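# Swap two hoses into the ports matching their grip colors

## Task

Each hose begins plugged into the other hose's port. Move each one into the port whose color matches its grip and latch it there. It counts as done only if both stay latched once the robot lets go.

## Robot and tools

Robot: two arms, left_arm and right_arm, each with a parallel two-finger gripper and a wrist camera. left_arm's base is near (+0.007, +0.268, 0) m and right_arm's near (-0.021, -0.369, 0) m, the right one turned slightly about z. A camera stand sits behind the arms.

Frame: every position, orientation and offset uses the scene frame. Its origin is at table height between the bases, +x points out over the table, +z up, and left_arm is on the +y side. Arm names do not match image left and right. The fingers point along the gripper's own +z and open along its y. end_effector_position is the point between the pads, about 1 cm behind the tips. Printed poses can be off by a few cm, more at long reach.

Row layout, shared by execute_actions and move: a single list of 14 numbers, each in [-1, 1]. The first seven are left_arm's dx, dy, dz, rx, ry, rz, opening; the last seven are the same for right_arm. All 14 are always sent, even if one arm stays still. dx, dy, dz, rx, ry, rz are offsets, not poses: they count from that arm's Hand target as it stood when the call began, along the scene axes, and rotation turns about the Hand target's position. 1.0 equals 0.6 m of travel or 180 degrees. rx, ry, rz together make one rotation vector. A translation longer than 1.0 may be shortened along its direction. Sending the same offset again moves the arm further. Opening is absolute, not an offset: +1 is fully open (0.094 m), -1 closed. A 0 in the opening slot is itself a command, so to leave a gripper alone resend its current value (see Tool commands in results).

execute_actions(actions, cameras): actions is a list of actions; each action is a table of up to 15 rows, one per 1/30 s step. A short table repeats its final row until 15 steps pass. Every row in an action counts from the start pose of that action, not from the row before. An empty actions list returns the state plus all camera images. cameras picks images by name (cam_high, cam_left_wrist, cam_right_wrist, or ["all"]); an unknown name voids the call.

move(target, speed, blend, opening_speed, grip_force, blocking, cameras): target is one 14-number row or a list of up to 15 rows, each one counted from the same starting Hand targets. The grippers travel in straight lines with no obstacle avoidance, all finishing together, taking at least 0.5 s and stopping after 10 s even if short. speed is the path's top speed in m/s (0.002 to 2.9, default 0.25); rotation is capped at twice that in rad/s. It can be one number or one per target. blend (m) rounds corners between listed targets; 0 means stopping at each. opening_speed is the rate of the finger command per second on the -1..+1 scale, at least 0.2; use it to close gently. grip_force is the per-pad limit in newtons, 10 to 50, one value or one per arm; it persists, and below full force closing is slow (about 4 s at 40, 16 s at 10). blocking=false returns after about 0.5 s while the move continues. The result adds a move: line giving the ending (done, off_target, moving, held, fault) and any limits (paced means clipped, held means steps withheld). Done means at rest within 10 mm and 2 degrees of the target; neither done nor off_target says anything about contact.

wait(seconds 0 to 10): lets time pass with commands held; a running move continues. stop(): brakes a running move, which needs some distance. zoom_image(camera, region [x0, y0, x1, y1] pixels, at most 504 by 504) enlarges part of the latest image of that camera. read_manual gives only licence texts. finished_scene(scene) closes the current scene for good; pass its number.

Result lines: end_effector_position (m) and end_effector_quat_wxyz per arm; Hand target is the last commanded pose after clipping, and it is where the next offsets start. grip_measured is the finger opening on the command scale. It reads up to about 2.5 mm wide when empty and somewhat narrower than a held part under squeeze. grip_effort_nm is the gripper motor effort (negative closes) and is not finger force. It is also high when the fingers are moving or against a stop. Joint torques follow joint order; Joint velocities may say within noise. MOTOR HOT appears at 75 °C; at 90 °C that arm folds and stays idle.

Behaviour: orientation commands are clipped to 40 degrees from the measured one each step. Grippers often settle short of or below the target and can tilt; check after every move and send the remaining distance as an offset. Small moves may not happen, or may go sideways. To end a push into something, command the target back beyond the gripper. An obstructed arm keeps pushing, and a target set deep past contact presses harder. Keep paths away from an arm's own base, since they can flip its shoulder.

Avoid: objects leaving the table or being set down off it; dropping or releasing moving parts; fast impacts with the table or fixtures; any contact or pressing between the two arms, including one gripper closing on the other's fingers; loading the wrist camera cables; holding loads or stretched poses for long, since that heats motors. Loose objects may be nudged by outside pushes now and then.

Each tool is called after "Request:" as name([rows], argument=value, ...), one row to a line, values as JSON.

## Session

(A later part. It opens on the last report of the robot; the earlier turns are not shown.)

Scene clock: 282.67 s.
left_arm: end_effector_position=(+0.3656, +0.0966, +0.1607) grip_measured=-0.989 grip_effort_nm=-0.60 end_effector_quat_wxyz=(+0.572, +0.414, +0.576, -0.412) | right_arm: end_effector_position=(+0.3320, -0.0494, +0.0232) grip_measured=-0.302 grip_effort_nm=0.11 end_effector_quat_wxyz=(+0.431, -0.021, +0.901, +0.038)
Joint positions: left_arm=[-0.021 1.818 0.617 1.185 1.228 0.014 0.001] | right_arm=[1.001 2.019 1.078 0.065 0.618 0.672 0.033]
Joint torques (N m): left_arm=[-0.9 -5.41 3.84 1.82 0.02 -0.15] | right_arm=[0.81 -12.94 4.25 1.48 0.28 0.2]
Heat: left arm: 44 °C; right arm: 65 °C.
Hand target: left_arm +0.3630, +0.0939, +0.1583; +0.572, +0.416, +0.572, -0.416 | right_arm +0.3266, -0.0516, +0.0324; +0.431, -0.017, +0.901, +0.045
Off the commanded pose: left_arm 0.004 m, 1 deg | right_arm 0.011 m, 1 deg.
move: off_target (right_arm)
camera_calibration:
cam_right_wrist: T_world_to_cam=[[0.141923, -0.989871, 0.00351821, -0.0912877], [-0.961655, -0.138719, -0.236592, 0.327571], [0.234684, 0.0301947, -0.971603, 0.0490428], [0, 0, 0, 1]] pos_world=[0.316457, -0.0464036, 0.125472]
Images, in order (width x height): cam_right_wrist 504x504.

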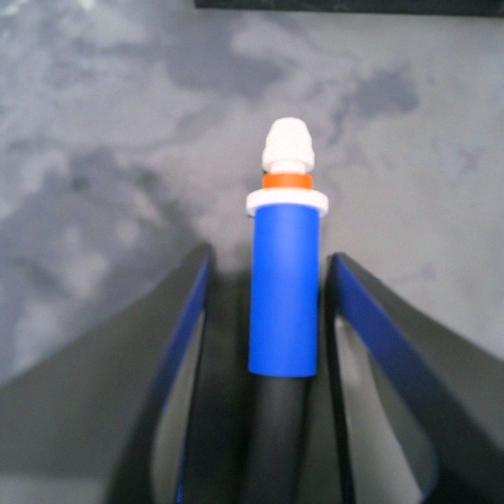

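Request:
move([
  [0,0,0,0,0,0,-1,0.034,0,0.004,0,0,0,-0.3],
], speed=0.06, cameras=["cam_right_wrist"])

Scene clock: 283.83 s.
left_arm: end_effector_position=(+0.3656, +0.0966, +0.1607) grip_measured=-0.989 grip_effort_nm=-0.60 end_effector_quat_wxyz=(+0.572, +0.414, +0.576, -0.412) | right_arm: end_effector_position=(+0.3418, -0.0576, +0.0233) grip_measured=-0.302 grip_effort_nm=0.11 end_effector_quat_wxyz=(+0.428, -0.018, +0.903, +0.034)
Joint positions: left_arm=[-0.021 1.818 0.617 1.185 1.228 0.014 0.001] | right_arm=[0.968 2.019 1.084 0.062 0.6 0.652 0.033]
Joint torques (N m): left_arm=[-0.9 -5.42 3.85 1.81 0.02 -0.15] | right_arm=[-0.08 -10.78 8.09 1.54 0.14 0.03]
Heat: left arm: 44 °C; right arm: 64 °C.
Hand target: left_arm +0.3630, +0.0939, +0.1583; +0.572, +0.416, +0.572, -0.416 | right_arm +0.3470, -0.0516, +0.0348; +0.431, -0.017, +0.901, +0.045
Off the commanded pose: left_arm 0.004 m, 1 deg | right_arm 0.014 m, 1 deg.
move: off_target (right_arm)
camera_calibration:
cam_right_wrist: T_world_to_cam=[[0.132504, -0.991158, 0.00699263, -0.0977479], [-0.964724, -0.130583, -0.228594, 0.337178], [0.227486, 0.0235437, -0.973497, 0.0492175], [0, 0, 0, 1]] pos_world=[0.32704, -0.0540125, 0.125673]
Images, in order (width x height): cam_right_wrist 504x504.

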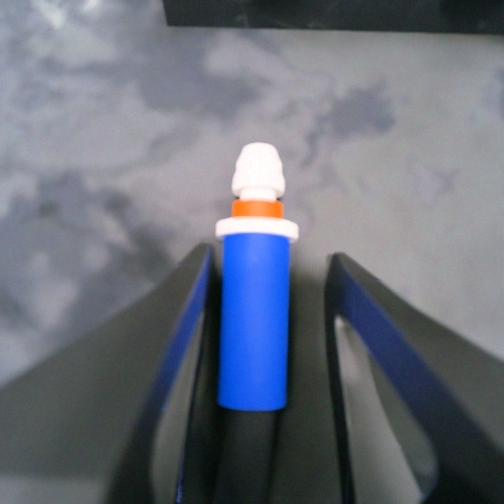

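Request:
move([
  [0,0,0,0,0,0,-1,0,0,0,0,0,0,-0.8],
  [0,0,0,0,0,0,-1,-0.02,-0.0057,0.0253,0,0,0,-0.8],
  [0,0,0,0,0,0,-1,-0.0033,-0.0007,0.0553,0,0,0,-0.8],
  [0,0,0,0,0,0,-1,0.0633,0.0147,0.0595,0,0,0,-0.8],
], speed=0.08, blend=[0,0.004,0.004,0], cameras=["cam_left_wrist","cam_right_wrist"])

Request:
zoom_image(camera="cam_left_wrist", region=[220, 190, 320, 270])

Request:
zoom_image(camera="cam_right_wrist", region=[180, 110, 380, 270])

Scene clock: 286.40 s.
left_arm: end_effector_position=(+0.3656, +0.0966, +0.1607) grip_measured=-0.989 grip_effort_nm=-0.60 end_effector_quat_wxyz=(+0.572, +0.414, +0.576, -0.412) | right_arm: end_effector_position=(+0.3770, -0.0506, +0.0638) grip_measured=-0.642 grip_effort_nm=-1.05 end_effector_quat_wxyz=(+0.423, -0.018, +0.905, +0.037)
Joint positions: left_arm=[-0.021 1.818 0.617 1.185 1.228 0.014 0.001] | right_arm=[0.906 2.015 1.273 -0.105 0.551 0.601 0.017]
Joint torques (N m): left_arm=[-0.9 -5.45 3.85 1.82 0.02 -0.15] | right_arm=[0.14 -9.05 9.57 1.85 0.21 0]
Heat: left arm: 44 °C; right arm: 63 °C.
Hand target: left_arm +0.3630, +0.0939, +0.1583; +0.572, +0.416, +0.572, -0.416 | right_arm +0.3850, -0.0427, +0.0705; +0.431, -0.017, +0.901, +0.045
Off the commanded pose: left_arm 0.004 m, 1 deg | right_arm 0.013 m, 1 deg.
move: off_target (right_arm)
camera_calibration:
cam_left_wrist: T_world_to_cam=[[-0.932339, -0.343685, 0.11236, 0.36223], [-0.294411, 0.541149, -0.787706, 0.191948], [0.209919, -0.767489, -0.605719, 0.199053], [0, 0, 0, 1]] pos_world=[0.352448, 0.173391, 0.231069]
cam_right_wrist: T_world_to_cam=[[0.135367, -0.990793, 0.00234331, -0.0965149], [-0.966385, -0.132553, -0.220294, 0.381264], [0.218576, 0.027556, -0.975431, 0.0841208], [0, 0, 0, 1]] pos_world=[0.363126, -0.0474064, 0.16627]
Images, in order (width x height): cam_left_wrist 504x504, cam_right_wrist 504x504.

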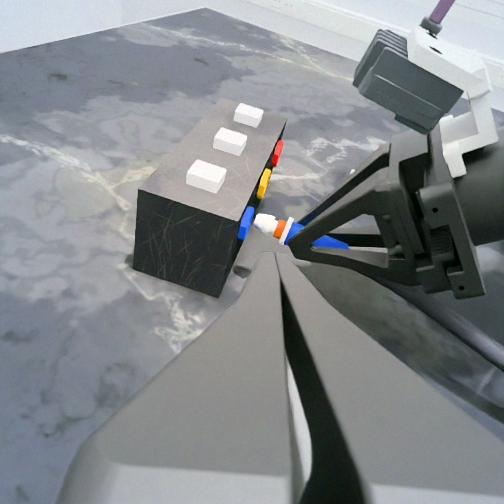

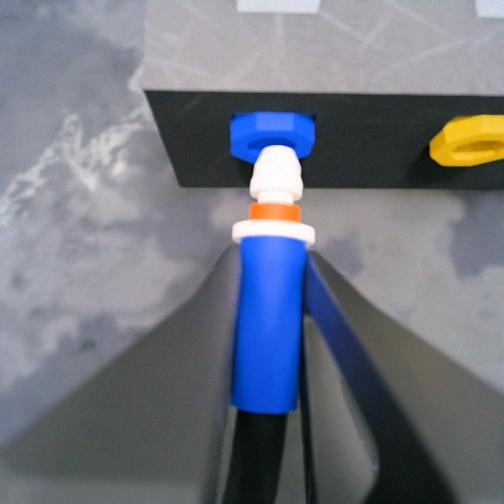

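Scaled by 5.040 from the camera's 504x504 image, which has a finer 720x720 frame.

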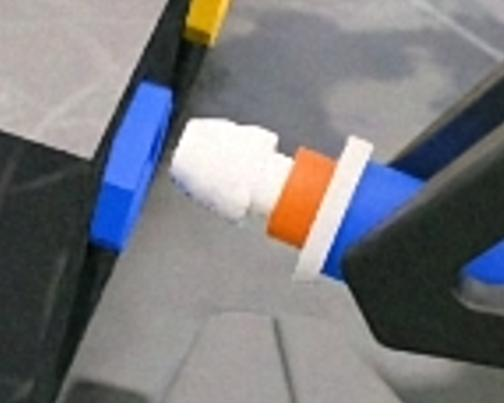

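Scaled by 2.520 from the camera's 504x504 image, which has a finer 720x720 frame.

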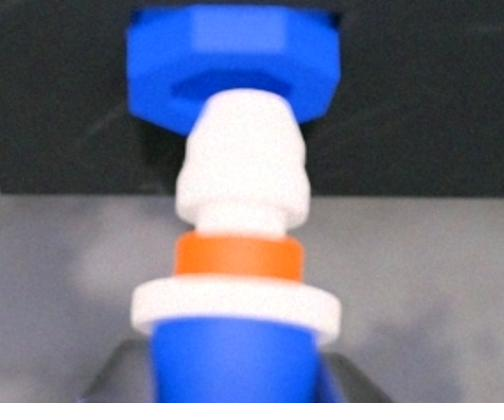

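Request:
move([
  [0,0,0,0,0,0,-1,-0.0333,-0.0092,-0.0308,0,0.017,0,-0.8],
  [0,0,0,0,0,0,-1,-0.0333,-0.0063,-0.0042,0,0.017,0,-0.8],
  [0,0,0,0,0,0,-1,0.0217,0.0032,-0.0017,0,0.017,0,-0.8],
], speed=0.08, blend=[0.004,0.004,0], cameras=["cam_left_wrist","cam_right_wrist"])

Request:
zoom_image(camera="cam_left_wrist", region=[220, 190, 320, 270])

Request:
zoom_image(camera="cam_right_wrist", region=[180, 110, 380, 270])

Scene clock: 288.27 s.
left_arm: end_effector_position=(+0.3656, +0.0966, +0.1607) grip_measured=-0.989 grip_effort_nm=-0.60 end_effector_quat_wxyz=(+0.572, +0.414, +0.576, -0.412) | right_arm: end_effector_position=(+0.3821, -0.0484, +0.0572) grip_measured=-0.642 grip_effort_nm=-1.05 end_effector_quat_wxyz=(+0.388, -0.025, +0.921, +0.033)
Joint positions: left_arm=[-0.021 1.818 0.617 1.185 1.228 0.014 0.001] | right_arm=[0.884 2.054 1.36 -0.218 0.494 0.606 0.017]
Joint torques (N m): left_arm=[-0.91 -5.44 3.84 1.82 0.01 -0.15] | right_arm=[-0.75 -9.39 10.44 1.97 0.3 -0.01]
Heat: left arm: 44 °C; right arm: 63 °C.
Hand target: left_arm +0.3630, +0.0939, +0.1583; +0.572, +0.416, +0.572, -0.416 | right_arm +0.3981, -0.0410, +0.0695; +0.407, -0.015, +0.912, +0.045
Off the commanded pose: left_arm 0.004 m, 1 deg | right_arm 0.022 m, 3 deg.
move: off_target (right_arm)
camera_calibration:
cam_left_wrist: T_world_to_cam=[[-0.932339, -0.343685, 0.11236, 0.36223], [-0.294411, 0.541149, -0.787706, 0.191948], [0.209919, -0.767489, -0.605719, 0.199053], [0, 0, 0, 1]] pos_world=[0.352448, 0.173391, 0.231069]
cam_right_wrist: T_world_to_cam=[[0.147319, -0.989067, 0.0066475, -0.0998105], [-0.9786, -0.14673, -0.144263, 0.384667], [0.143661, 0.0147475, -0.989517, 0.10532], [0, 0, 0, 1]] pos_world=[0.376009, -0.0438304, 0.160373]
Images, in order (width x height): cam_left_wrist 504x504, cam_right_wrist 504x504.

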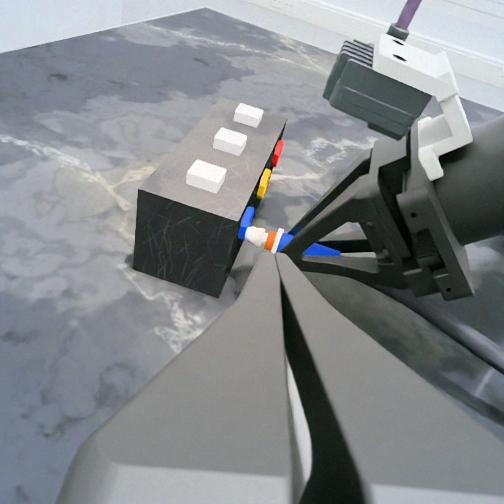

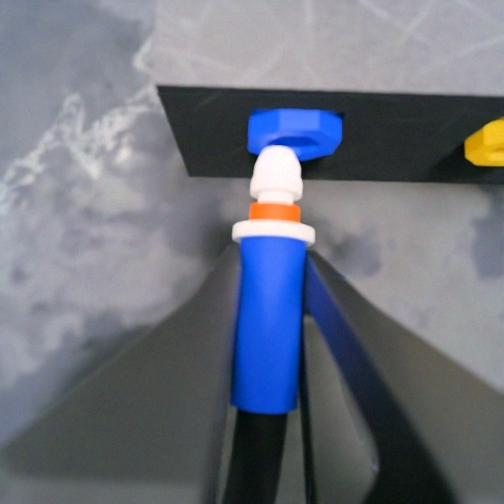

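Scaled by 5.040 from the camera's 504x504 image, which has a finer 720x720 frame.

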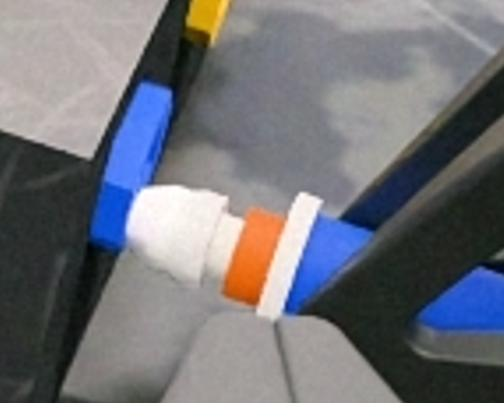

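Scaled by 2.520 from the camera's 504x504 image, which has a finer 720x720 frame.

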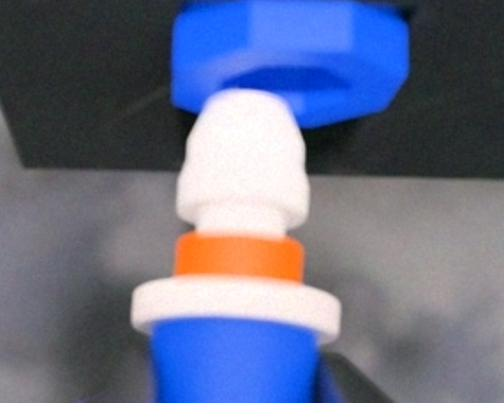

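Request:
move([
  [0,0,0,0,0,0,-1,-0.0552,-0.015,-0.0325,0,0,0,-0.8],
  [0,0,0,0,0,0,-1,-0.0552,-0.0117,0.0025,0,0,0,-0.8],
  [0,0,0,0,0,0,-1,0,-0.0013,0.005,0,0,0,-0.8],
], speed=0.08, blend=[0.004,0.004,0], cameras=["cam_left_wrist","cam_right_wrist"])

Request:
zoom_image(camera="cam_left_wrist", region=[220, 190, 320, 270])

Request:
zoom_image(camera="cam_right_wrist", region=[180, 110, 380, 270])

Scene clock: 290.13 s.
left_arm: end_effector_position=(+0.3656, +0.0966, +0.1607) grip_measured=-0.989 grip_effort_nm=-0.60 end_effector_quat_wxyz=(+0.572, +0.414, +0.576, -0.412) | right_arm: end_effector_position=(+0.3868, -0.0496, +0.0629) grip_measured=-0.642 grip_effort_nm=-1.05 end_effector_quat_wxyz=(+0.394, -0.020, +0.918, +0.036)
Joint positions: left_arm=[-0.021 1.818 0.617 1.185 1.228 0.014 0.001] | right_arm=[0.876 2.049 1.368 -0.215 0.495 0.605 0.017]
Joint torques (N m): left_arm=[-0.9 -5.41 3.85 1.82 0.02 -0.14] | right_arm=[-0.16 -9.42 10.21 1.85 0.26 -0.01]
Heat: left arm: 44 °C; right arm: 63 °C.
Hand target: left_arm +0.3630, +0.0939, +0.1583; +0.572, +0.416, +0.572, -0.416 | right_arm +0.3980, -0.0416, +0.0726; +0.407, -0.016, +0.912, +0.045
Off the commanded pose: left_arm 0.004 m, 1 deg | right_arm 0.017 m, 2 deg.
move: off_target (right_arm)
camera_calibration:
cam_left_wrist: T_world_to_cam=[[-0.932339, -0.343685, 0.11236, 0.36223], [-0.294411, 0.541149, -0.787706, 0.191948], [0.209919, -0.767489, -0.605719, 0.199053], [0, 0, 0, 1]] pos_world=[0.352448, 0.173391, 0.231069]
cam_right_wrist: T_world_to_cam=[[0.139157, -0.990268, -0.00227826, -0.098014], [-0.978028, -0.137075, -0.157071, 0.391059], [0.15523, 0.0240857, -0.987585, 0.106185], [0, 0, 0, 1]] pos_world=[0.379623, -0.0460131, 0.166068]
Images, in order (width x height): cam_left_wrist 504x504, cam_right_wrist 504x504.

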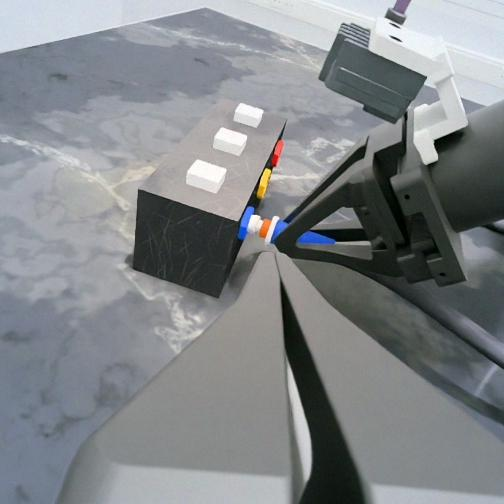

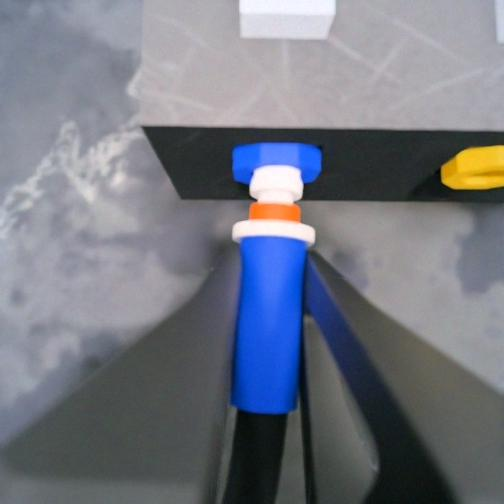

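Scaled by 5.040 from the camera's 504x504 image, which has a finer 720x720 frame.

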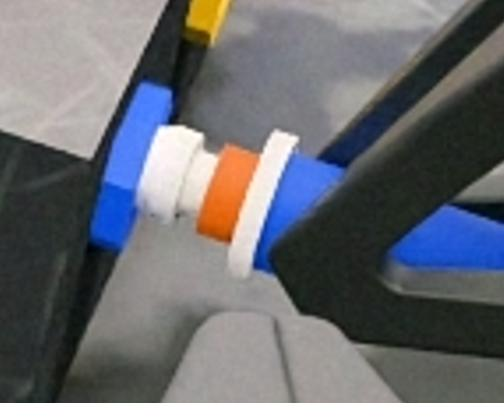

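Scaled by 2.520 from the camera's 504x504 image, which has a finer 720x720 frame.

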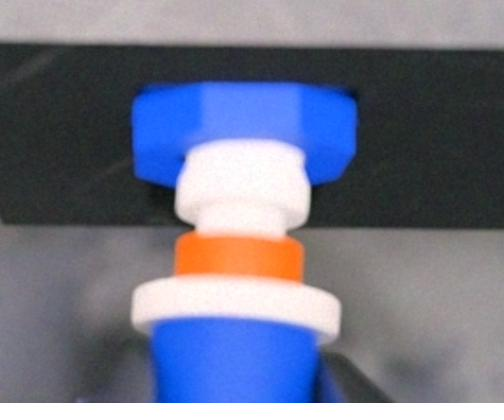

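Request:
move([
  [0,0,0,0,0,0,-1,0.03,0.003,0.018,0,0,0,-0.8],
  [0,0,0,0,0,0,-1,0.045,0.005,0.035,0,-0.1,0,-0.8],
  [0,0,0,0,0,0,-1,0.06,0.006,0.045,0,-0.13,0,-0.8],
], speed=0.12, blend=[0.004,0.004,0], cameras=["cam_left_wrist","cam_right_wrist"])

Request:
zoom_image(camera="cam_left_wrist", region=[220, 190, 320, 270])

Request:
zoom_image(camera="cam_right_wrist", region=[180, 110, 380, 270])

Scene clock: 292.90 s.
left_arm: end_effector_position=(+0.3656, +0.0966, +0.1607) grip_measured=-0.989 grip_effort_nm=-0.60 end_effector_quat_wxyz=(+0.572, +0.414, +0.576, -0.412) | right_arm: end_effector_position=(+0.3953, -0.0516, +0.0593) grip_measured=-0.642 grip_effort_nm=-1.05 end_effector_quat_wxyz=(+0.502, -0.078, +0.861, -0.014)
Joint positions: left_arm=[-0.021 1.818 0.617 1.185 1.228 0.014 0.001] | right_arm=[0.911 2.078 1.19 0.204 0.67 0.351 0.017]
Joint torques (N m): left_arm=[-0.9 -5.42 3.85 1.82 0.02 -0.15] | right_arm=[-2.5 -9.69 8.55 4.53 0.46 -0.08]
Heat: left arm: 44 °C; right arm: 63 °C.
Hand target: left_arm +0.3630, +0.0939, +0.1583; +0.572, +0.416, +0.572, -0.416 | right_arm +0.4341, -0.0380, +0.0996; +0.584, -0.024, +0.811, +0.041
Off the commanded pose: left_arm 0.004 m, 1 deg | right_arm 0.057 m, 14 deg.
move: off_target (right_arm)
camera_calibration:
cam_left_wrist: T_world_to_cam=[[-0.932339, -0.343685, 0.11236, 0.36223], [-0.294411, 0.541149, -0.787706, 0.191948], [0.209919, -0.767489, -0.605719, 0.199053], [0, 0, 0, 1]] pos_world=[0.352448, 0.173391, 0.231069]
cam_right_wrist: T_world_to_cam=[[0.180137, -0.96957, 0.165783, -0.126236], [-0.899876, -0.230499, -0.370262, 0.375442], [0.397207, -0.0824864, -0.914014, -0.00419249], [0, 0, 0, 1]] pos_world=[0.362256, -0.0362017, 0.156107]
Images, in order (width x height): cam_left_wrist 504x504, cam_right_wrist 504x504.

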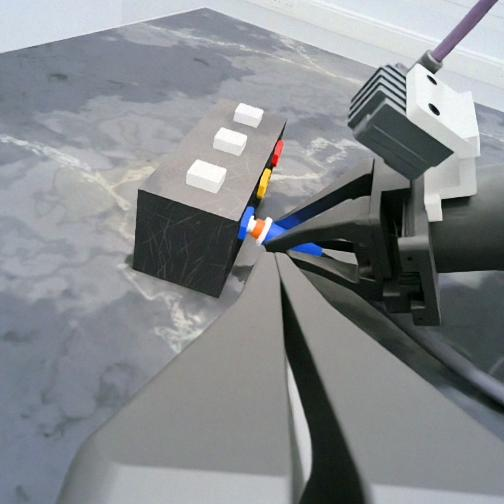

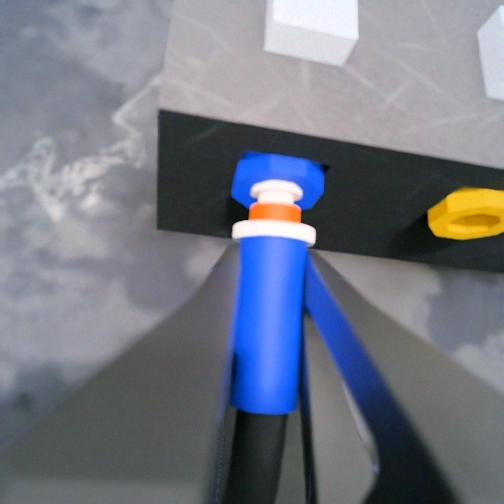

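Scaled by 5.040 from the camera's 504x504 image, which has a finer 720x720 frame.

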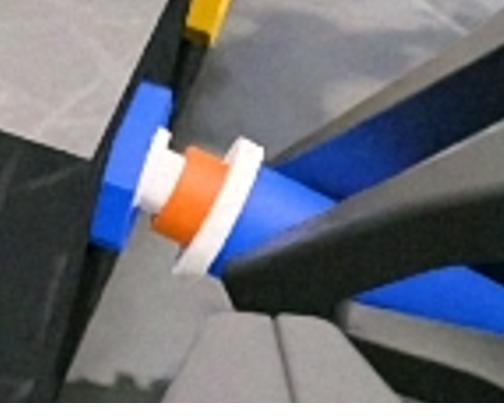

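Scaled by 2.520 from the camera's 504x504 image, which has a finer 720x720 frame.

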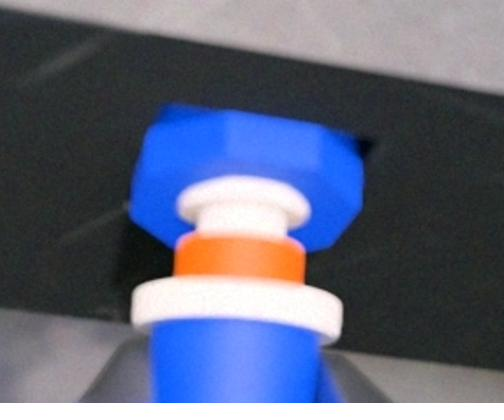

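Request:
move([
  [0,0,0,0,0,0,-1,0.0,0.005,0.03,0.03,-0.03,-0.02,-0.8],
  [0,0,0,0,0,0,-1,0.02,0.008,0.05,0.04,-0.06,-0.025,-0.8],
], speed=0.12, blend=[0.004,0], cameras=["cam_left_wrist","cam_right_wrist"])

Request:
zoom_image(camera="cam_left_wrist", region=[220, 190, 320, 270])

Request:
zoom_image(camera="cam_right_wrist", region=[180, 110, 380, 270])

Scene clock: 294.97 s.
left_arm: end_effector_position=(+0.3656, +0.0966, +0.1607) grip_measured=-0.989 grip_effort_nm=-0.60 end_effector_quat_wxyz=(+0.572, +0.414, +0.576, -0.412) | right_arm: end_effector_position=(+0.3954, -0.0500, +0.0612) grip_measured=-0.642 grip_effort_nm=-1.04 end_effector_quat_wxyz=(+0.548, -0.050, +0.834, -0.025)
Joint positions: left_arm=[-0.021 1.818 0.617 1.185 1.228 0.014 0.001] | right_arm=[0.941 2.119 1.155 0.369 0.782 0.34 0.017]
Joint torques (N m): left_arm=[-0.9 -5.41 3.85 1.82 0.02 -0.15] | right_arm=[-3.52 -11.15 10.04 5.38 0.54 0.03]
Heat: left arm: 44 °C; right arm: 65 °C.
Hand target: left_arm +0.3630, +0.0939, +0.1583; +0.572, +0.416, +0.572, -0.416 | right_arm +0.4460, -0.0332, +0.1297; +0.659, +0.040, +0.748, +0.067
Off the commanded pose: left_arm 0.004 m, 1 deg | right_arm 0.087 m, 22 deg.
move: off_target (right_arm)
camera_calibration:
cam_left_wrist: T_world_to_cam=[[-0.932339, -0.343685, 0.11236, 0.36223], [-0.294411, 0.541149, -0.787706, 0.191948], [0.209919, -0.767489, -0.605719, 0.199053], [0, 0, 0, 1]] pos_world=[0.352448, 0.173391, 0.231069]
cam_right_wrist: T_world_to_cam=[[0.10921, -0.980011, 0.166287, -0.0975962], [-0.865232, -0.176073, -0.469437, 0.371681], [0.489332, -0.0926101, -0.867166, -0.0421571], [0, 0, 0, 1]] pos_world=[0.352878, -0.0341068, 0.154153]
Images, in order (width x height): cam_left_wrist 504x504, cam_right_wrist 504x504.

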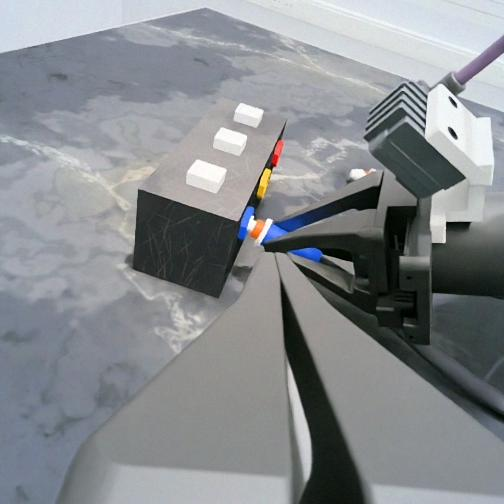

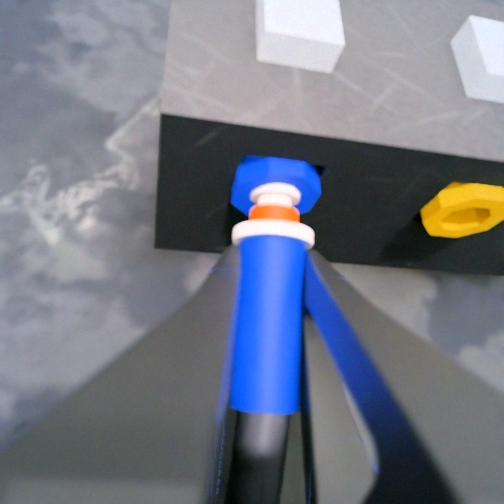

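Scaled by 5.040 from the camera's 504x504 image, which has a finer 720x720 frame.

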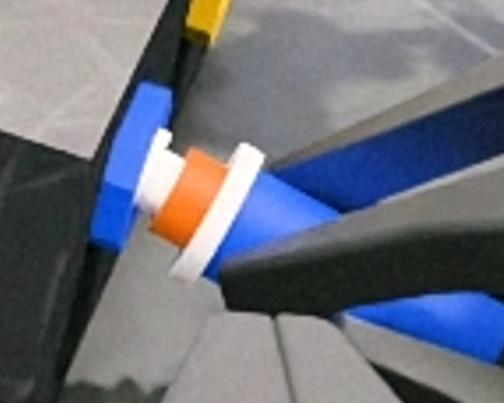

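Scaled by 2.520 from the camera's 504x504 image, which has a finer 720x720 frame.

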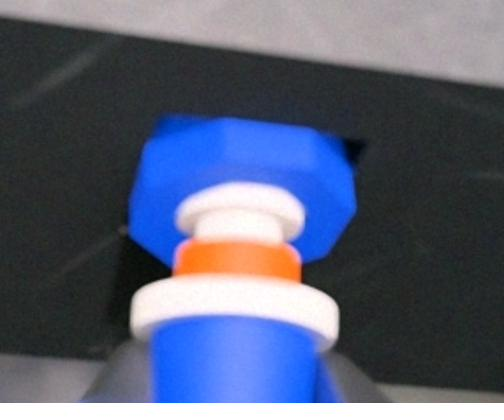

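Request:
move([
  [0,0,0,0,0,0,-1,0.0,0.002,0.06,0.01,-0.02,-0.007,-0.8],
  [0,0,0,0,0,0,-1,0.05,0.005,0.075,0.016,-0.03,-0.01,-0.8],
], speed=0.12, blend=[0.004,0], cameras=["cam_left_wrist","cam_right_wrist"])

Request:
zoom_image(camera="cam_left_wrist", region=[220, 190, 320, 270])

Request:
zoom_image(camera="cam_right_wrist", region=[180, 110, 380, 270])

Scene clock: 296.50 s.
left_arm: end_effector_position=(+0.3656, +0.0966, +0.1607) grip_measured=-0.989 grip_effort_nm=-0.60 end_effector_quat_wxyz=(+0.572, +0.414, +0.576, -0.412) | right_arm: end_effector_position=(+0.3958, -0.0505, +0.0622) grip_measured=-0.643 grip_effort_nm=-1.05 end_effector_quat_wxyz=(+0.553, -0.060, +0.830, -0.030)
Joint positions: left_arm=[-0.021 1.818 0.617 1.185 1.228 0.014 0.001] | right_arm=[0.94 2.119 1.144 0.399 0.784 0.303 0.017]
Joint torques (N m): left_arm=[-0.88 -5.41 3.85 1.82 0.01 -0.15] | right_arm=[-6.01 -13.87 14.75 5.78 0.66 -0.13]
Heat: left arm: 44 °C; right arm: 68 °C.
Hand target: left_arm +0.3630, +0.0939, +0.1583; +0.572, +0.416, +0.572, -0.416 | right_arm +0.4760, -0.0301, +0.1744; +0.693, +0.065, +0.714, +0.077
Off the commanded pose: left_arm 0.004 m, 1 deg | right_arm 0.140 m, 28 deg.
move: off_target (right_arm)
camera_calibration:
cam_left_wrist: T_world_to_cam=[[-0.932339, -0.343685, 0.11236, 0.36223], [-0.294411, 0.541149, -0.787706, 0.191948], [0.209919, -0.767489, -0.605719, 0.199053], [0, 0, 0, 1]] pos_world=[0.352448, 0.173391, 0.231069]
cam_right_wrist: T_world_to_cam=[[0.118665, -0.97506, 0.187554, -0.103082], [-0.856806, -0.196011, -0.47693, 0.368494], [0.501799, -0.104103, -0.858697, -0.0475191], [0, 0, 0, 1]] pos_world=[0.351805, -0.0332287, 0.154275]
Images, in order (width x height): cam_left_wrist 504x504, cam_right_wrist 504x504.

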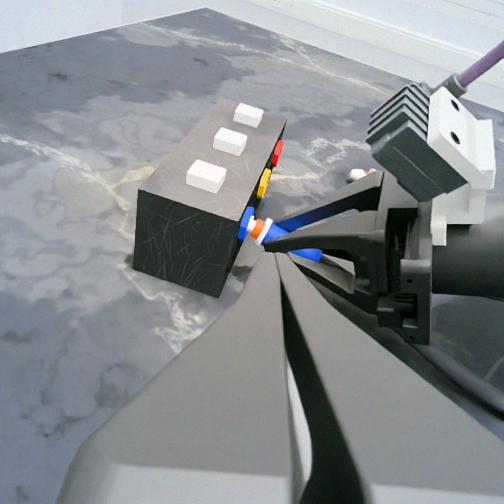

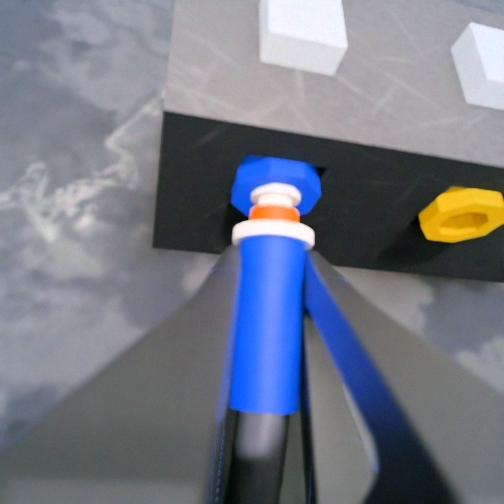

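Scaled by 5.040 from the camera's 504x504 image, which has a finer 720x720 frame.

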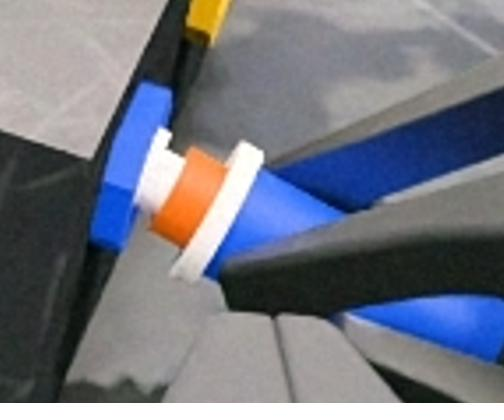

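Scaled by 2.520 from the camera's 504x504 image, which has a finer 720x720 frame.

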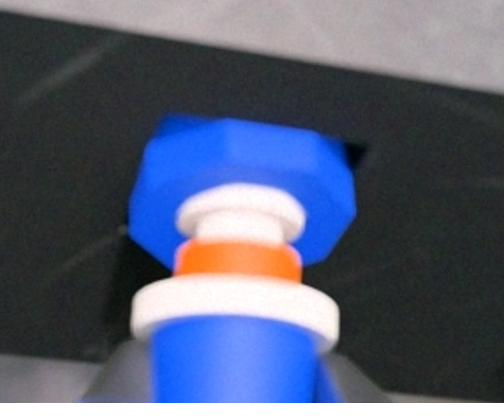

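Request:
move([
  [0,0,0,0,0,0,-1,-0.115,-0.01,0.0,0.01,-0.01,-0.007,-0.8],
  [0,0,0,0,0,0,-1,-0.12,-0.012,0.02,0.015,-0.01,-0.009,-0.8],
], speed=0.12, blend=[0.004,0], cameras=["cam_left_wrist","cam_right_wrist"])

Request:
zoom_image(camera="cam_left_wrist", region=[220, 190, 320, 270])

Request:
zoom_image(camera="cam_right_wrist", region=[180, 110, 380, 270])

Scene clock: 297.70 s.
left_arm: end_effector_position=(+0.3656, +0.0966, +0.1607) grip_measured=-0.989 grip_effort_nm=-0.60 end_effector_quat_wxyz=(+0.572, +0.414, +0.576, -0.412) | right_arm: end_effector_position=(+0.3867, -0.0478, +0.0677) grip_measured=-0.643 grip_effort_nm=-1.05 end_effector_quat_wxyz=(+0.582, -0.028, +0.812, -0.002)
Joint positions: left_arm=[-0.021 1.818 0.617 1.185 1.228 0.014 0.001] | right_arm=[0.967 2.118 1.082 0.544 0.822 0.335 0.017]
Joint torques (N m): left_arm=[-0.88 -5.42 3.85 1.82 0.01 -0.15] | right_arm=[1.25 -19.04 8.16 5.09 1.55 0.2]
Heat: left arm: 44 °C; right arm: 69 °C.
Hand target: left_arm +0.3630, +0.0939, +0.1583; +0.572, +0.416, +0.572, -0.416 | right_arm +0.4040, -0.0373, +0.1866; +0.703, +0.091, +0.700, +0.085
Off the commanded pose: left_arm 0.004 m, 1 deg | right_arm 0.120 m, 25 deg.
move: off_target (right_arm)
camera_calibration:
cam_left_wrist: T_world_to_cam=[[-0.932339, -0.343685, 0.11236, 0.36223], [-0.294411, 0.541149, -0.787706, 0.191948], [0.209919, -0.767489, -0.605719, 0.199053], [0, 0, 0, 1]] pos_world=[0.352448, 0.173391, 0.231069]
cam_right_wrist: T_world_to_cam=[[0.0909048, -0.989562, 0.111822, -0.0851962], [-0.825781, -0.137663, -0.546932, 0.359343], [0.556616, -0.0426215, -0.829676, -0.0582175], [0, 0, 0, 1]] pos_world=[0.336888, -0.0373199, 0.157761]
Images, in order (width x height): cam_left_wrist 504x504, cam_right_wrist 504x504.

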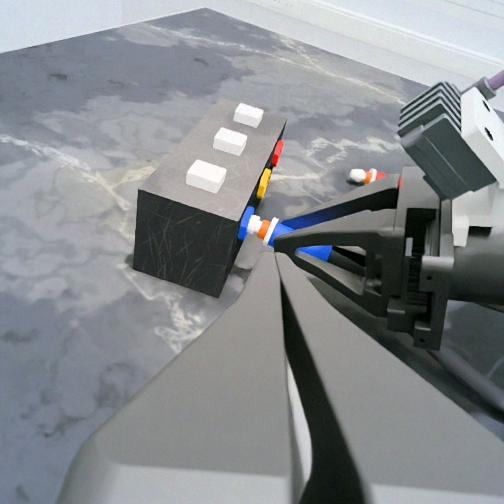

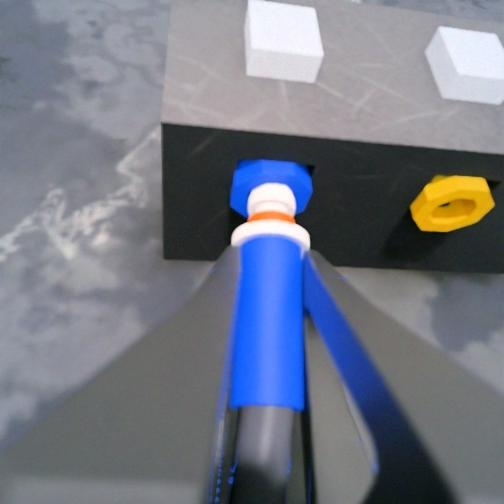

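Scaled by 5.040 from the camera's 504x504 image, which has a finer 720x720 frame.

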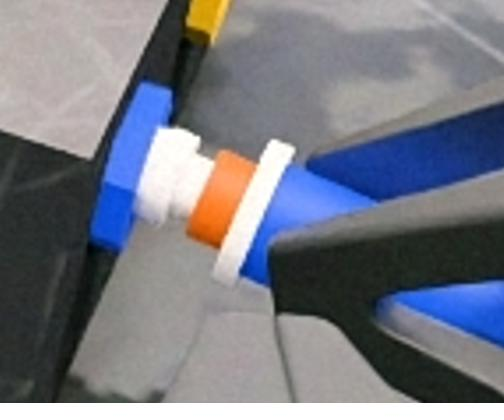

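Scaled by 2.520 from the camera's 504x504 image, which has a finer 720x720 frame.

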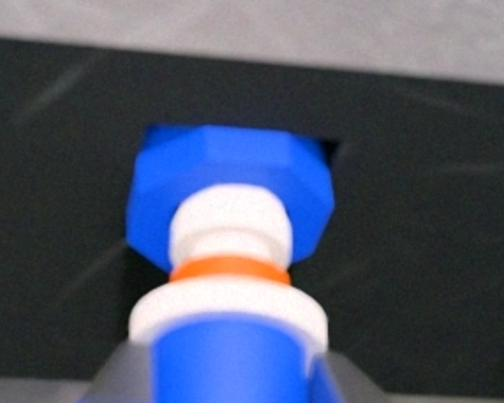

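Request:
move([
  [0,0,0,0,0,0,-1,0.0,0.0,0.04,0.0,-0.0,-0.0,-0.8],
  [0,0,0,0,0,0,-1,0.06,0.006,0.045,0.01,-0.0,-0.006,-0.8],
], speed=0.12, blend=[0.004,0], cameras=["cam_left_wrist","cam_right_wrist"])

Request:
zoom_image(camera="cam_left_wrist", region=[220, 190, 320, 270])

Request:
zoom_image(camera="cam_right_wrist", region=[180, 110, 380, 270])

Scene clock: 299.00 s.
left_arm: end_effector_position=(+0.3656, +0.0966, +0.1607) grip_measured=-0.989 grip_effort_nm=-0.60 end_effector_quat_wxyz=(+0.572, +0.414, +0.576, -0.412) | right_arm: end_effector_position=(+0.3902, -0.0507, +0.0669) grip_measured=-0.643 grip_effort_nm=-1.05 end_effector_quat_wxyz=(+0.579, -0.030, +0.815, -0.007)
Joint positions: left_arm=[-0.021 1.818 0.617 1.185 1.228 0.014 0.001] | right_arm=[0.956 2.118 1.088 0.529 0.815 0.331 0.017]
Joint torques (N m): left_arm=[-0.9 -5.41 3.86 1.82 0.01 -0.15] | right_arm=[-2.13 -19.78 14.97 4.76 1.3 0.08]
Heat: left arm: 44 °C; right arm: 71 °C.
Hand target: left_arm +0.3630, +0.0939, +0.1583; +0.572, +0.416, +0.572, -0.416 | right_arm +0.4401, -0.0339, +0.2136; +0.703, +0.108, +0.698, +0.089
Off the commanded pose: left_arm 0.004 m, 1 deg | right_arm 0.156 m, 27 deg.
move: off_target (right_arm)
camera_calibration:
cam_left_wrist: T_world_to_cam=[[-0.932339, -0.343685, 0.11236, 0.36223], [-0.294411, 0.541149, -0.787706, 0.191948], [0.209919, -0.767489, -0.605719, 0.199053], [0, 0, 0, 1]] pos_world=[0.352448, 0.173391, 0.231069]
cam_right_wrist: T_world_to_cam=[[0.0891074, -0.988779, 0.119897, -0.0880537], [-0.830375, -0.140223, -0.539273, 0.362579], [0.550034, -0.051506, -0.833552, -0.0584549], [0, 0, 0, 1]] pos_world=[0.341075, -0.0392345, 0.157361]
Images, in order (width x height): cam_left_wrist 504x504, cam_right_wrist 504x504.

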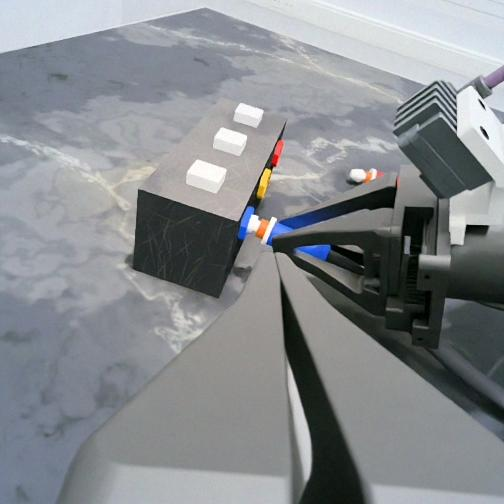

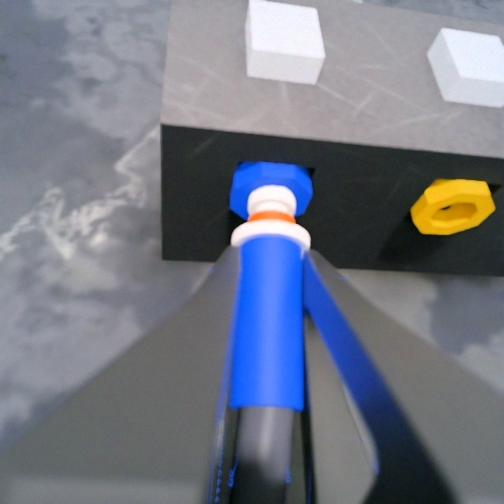

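Scaled by 5.040 from the camera's 504x504 image, which has a finer 720x720 frame.

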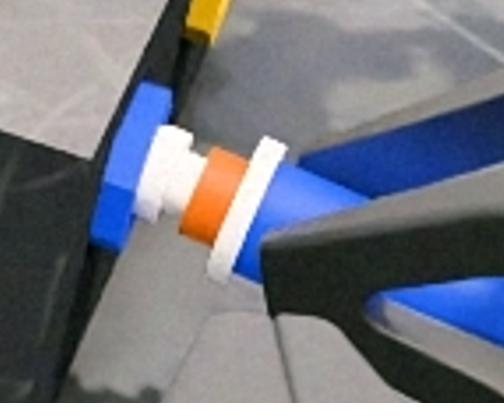

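Scaled by 2.520 from the camera's 504x504 image, which has a finer 720x720 frame.

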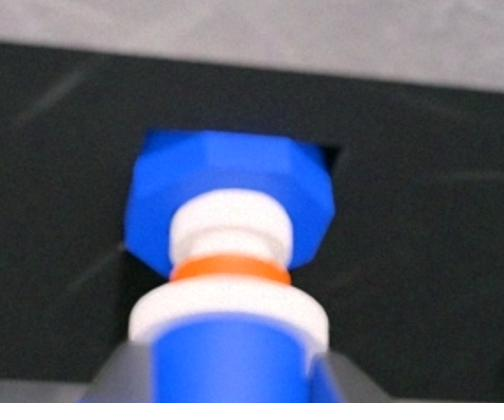

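Request:
move([
  [0,0,0,0,0,0,-1,-0.03,0.0,-0.1,0.0,0.05,-0.0,-0.8],
  [0,0,0,0,0,0,-1,0.02,0.003,-0.12,0.0,0.07,-0.0,-0.8],
], speed=0.15, blend=[0.004,0], cameras=["cam_left_wrist","cam_right_wrist"])

Request:
zoom_image(camera="cam_left_wrist", region=[220, 190, 320, 270])

Request:
zoom_image(camera="cam_right_wrist", region=[180, 110, 380, 270])

Scene clock: 300.67 s.
left_arm: end_effector_position=(+0.3656, +0.0966, +0.1607) grip_measured=-0.989 grip_effort_nm=-0.60 end_effector_quat_wxyz=(+0.572, +0.414, +0.576, -0.412) | right_arm: end_effector_position=(+0.3932, -0.0484, +0.0660) grip_measured=-0.643 grip_effort_nm=-1.05 end_effector_quat_wxyz=(+0.538, +0.018, +0.843, -0.002)
Joint positions: left_arm=[-0.021 1.818 0.617 1.185 1.228 0.014 0.001] | right_arm=[0.954 2.114 1.21 0.246 0.812 0.529 0.017]
Joint torques (N m): left_arm=[-0.9 -5.41 3.86 1.82 0.01 -0.15] | right_arm=[-4.29 -11.93 14.93 4.14 0.74 0.2]
Heat: left arm: 44 °C; right arm: 72 °C.
Hand target: left_arm +0.3630, +0.0939, +0.1583; +0.572, +0.416, +0.572, -0.416 | right_arm +0.4520, -0.0320, +0.1414; +0.622, +0.117, +0.771, +0.076
Off the commanded pose: left_arm 0.004 m, 1 deg | right_arm 0.097 m, 19 deg.
move: off_target (right_arm)
camera_calibration:
cam_left_wrist: T_world_to_cam=[[-0.932339, -0.343685, 0.11236, 0.36223], [-0.294411, 0.541149, -0.787706, 0.191948], [0.209919, -0.767489, -0.605719, 0.199053], [0, 0, 0, 1]] pos_world=[0.352448, 0.173391, 0.231069]
cam_right_wrist: T_world_to_cam=[[0.0235612, -0.998304, 0.0532358, -0.0563524], [-0.8865, -0.0454786, -0.460489, 0.386407], [0.462129, -0.0363439, -0.886068, -0.0220855], [0, 0, 0, 1]] pos_world=[0.354083, -0.0394863, 0.161367]
Images, in order (width x height): cam_left_wrist 504x504, cam_right_wrist 504x504.

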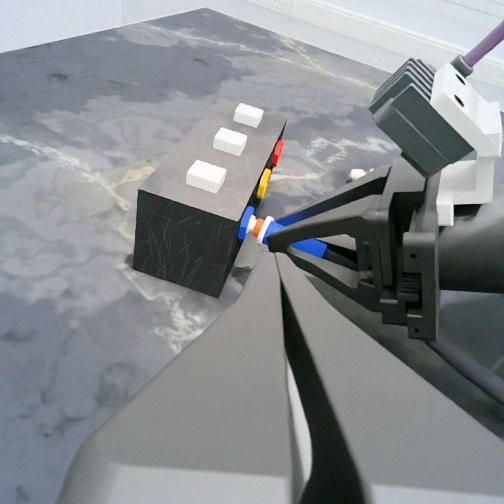

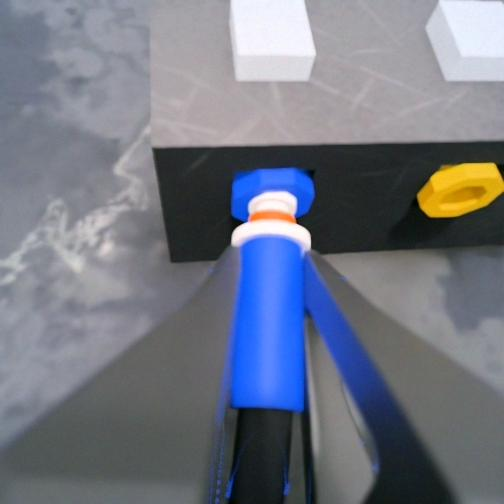

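Scaled by 5.040 from the camera's 504x504 image, which has a finer 720x720 frame.

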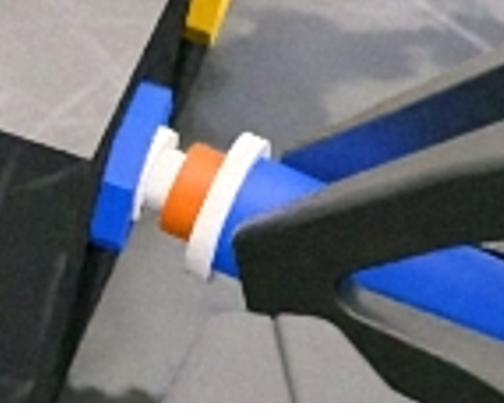

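Scaled by 2.520 from the camera's 504x504 image, which has a finer 720x720 frame.

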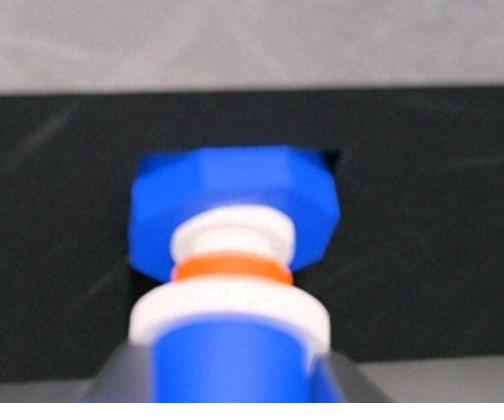

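Request:
move([
  [0,0,0,0,0,0,-1,0.05,0.006,0.02,-0.01,0.0,0.006,-0.8],
  [0,0,0,0,0,0,-1,0.1,0.012,0.05,-0.005,-0.02,0.003,-0.8],
], speed=0.15, blend=[0.004,0], cameras=["cam_left_wrist","cam_right_wrist"])

Request:
zoom_image(camera="cam_left_wrist", region=[220, 190, 320, 270])

Request:
zoom_image(camera="cam_right_wrist", region=[180, 110, 380, 270])

Scene clock: 302.23 s.
left_arm: end_effector_position=(+0.3656, +0.0966, +0.1607) grip_measured=-0.989 grip_effort_nm=-0.60 end_effector_quat_wxyz=(+0.572, +0.414, +0.576, -0.412) | right_arm: end_effector_position=(+0.3997, -0.0483, +0.0691) grip_measured=-0.643 grip_effort_nm=-1.05 end_effector_quat_wxyz=(+0.507, -0.031, +0.860, -0.039)
Joint positions: left_arm=[-0.021 1.818 0.617 1.185 1.228 0.014 0.001] | right_arm=[0.935 2.114 1.301 0.073 0.773 0.455 0.017]
Joint torques (N m): left_arm=[-0.9 -5.41 3.85 1.82 0.01 -0.15] | right_arm=[-8.87 -11.95 18.07 5.56 0.72 0.03]
Heat: left arm: 44 °C; right arm: 74 °C.
Hand target: left_arm +0.3630, +0.0939, +0.1583; +0.572, +0.416, +0.572, -0.416 | right_arm +0.5121, -0.0249, +0.1715; +0.646, +0.106, +0.752, +0.077
Off the commanded pose: left_arm 0.004 m, 1 deg | right_arm 0.154 m, 29 deg.
move: off_target (right_arm)
camera_calibration:
cam_left_wrist: T_world_to_cam=[[-0.932339, -0.343685, 0.11236, 0.36223], [-0.294411, 0.541149, -0.787706, 0.191948], [0.209919, -0.767489, -0.605719, 0.199053], [0, 0, 0, 1]] pos_world=[0.352448, 0.173391, 0.231069]
cam_right_wrist: T_world_to_cam=[[0.0752291, -0.983769, 0.162906, -0.0840254], [-0.913513, -0.133492, -0.384283, 0.394867], [0.399793, -0.119908, -0.908729, 0.0000891295], [0, 0, 0, 1]] pos_world=[0.367002, -0.0299395, 0.16551]
Images, in order (width x height): cam_left_wrist 504x504, cam_right_wrist 504x504.

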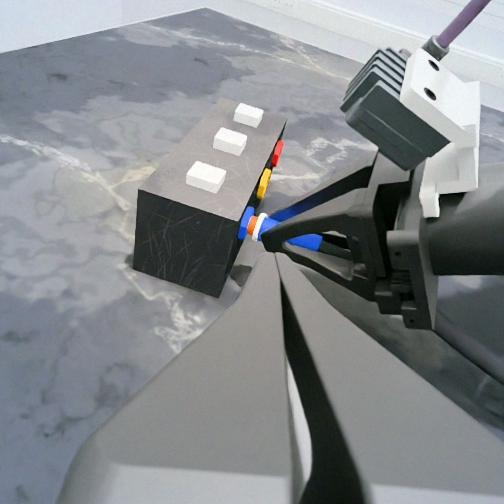

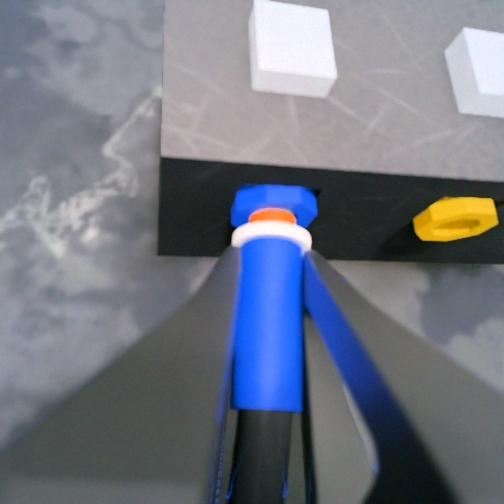

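Scaled by 5.040 from the camera's 504x504 image, which has a finer 720x720 frame.

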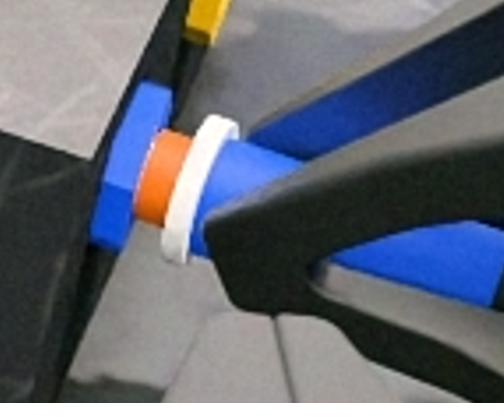

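Scaled by 2.520 from the camera's 504x504 image, which has a finer 720x720 frame.

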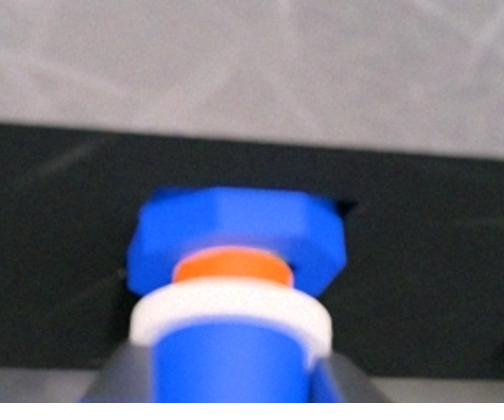

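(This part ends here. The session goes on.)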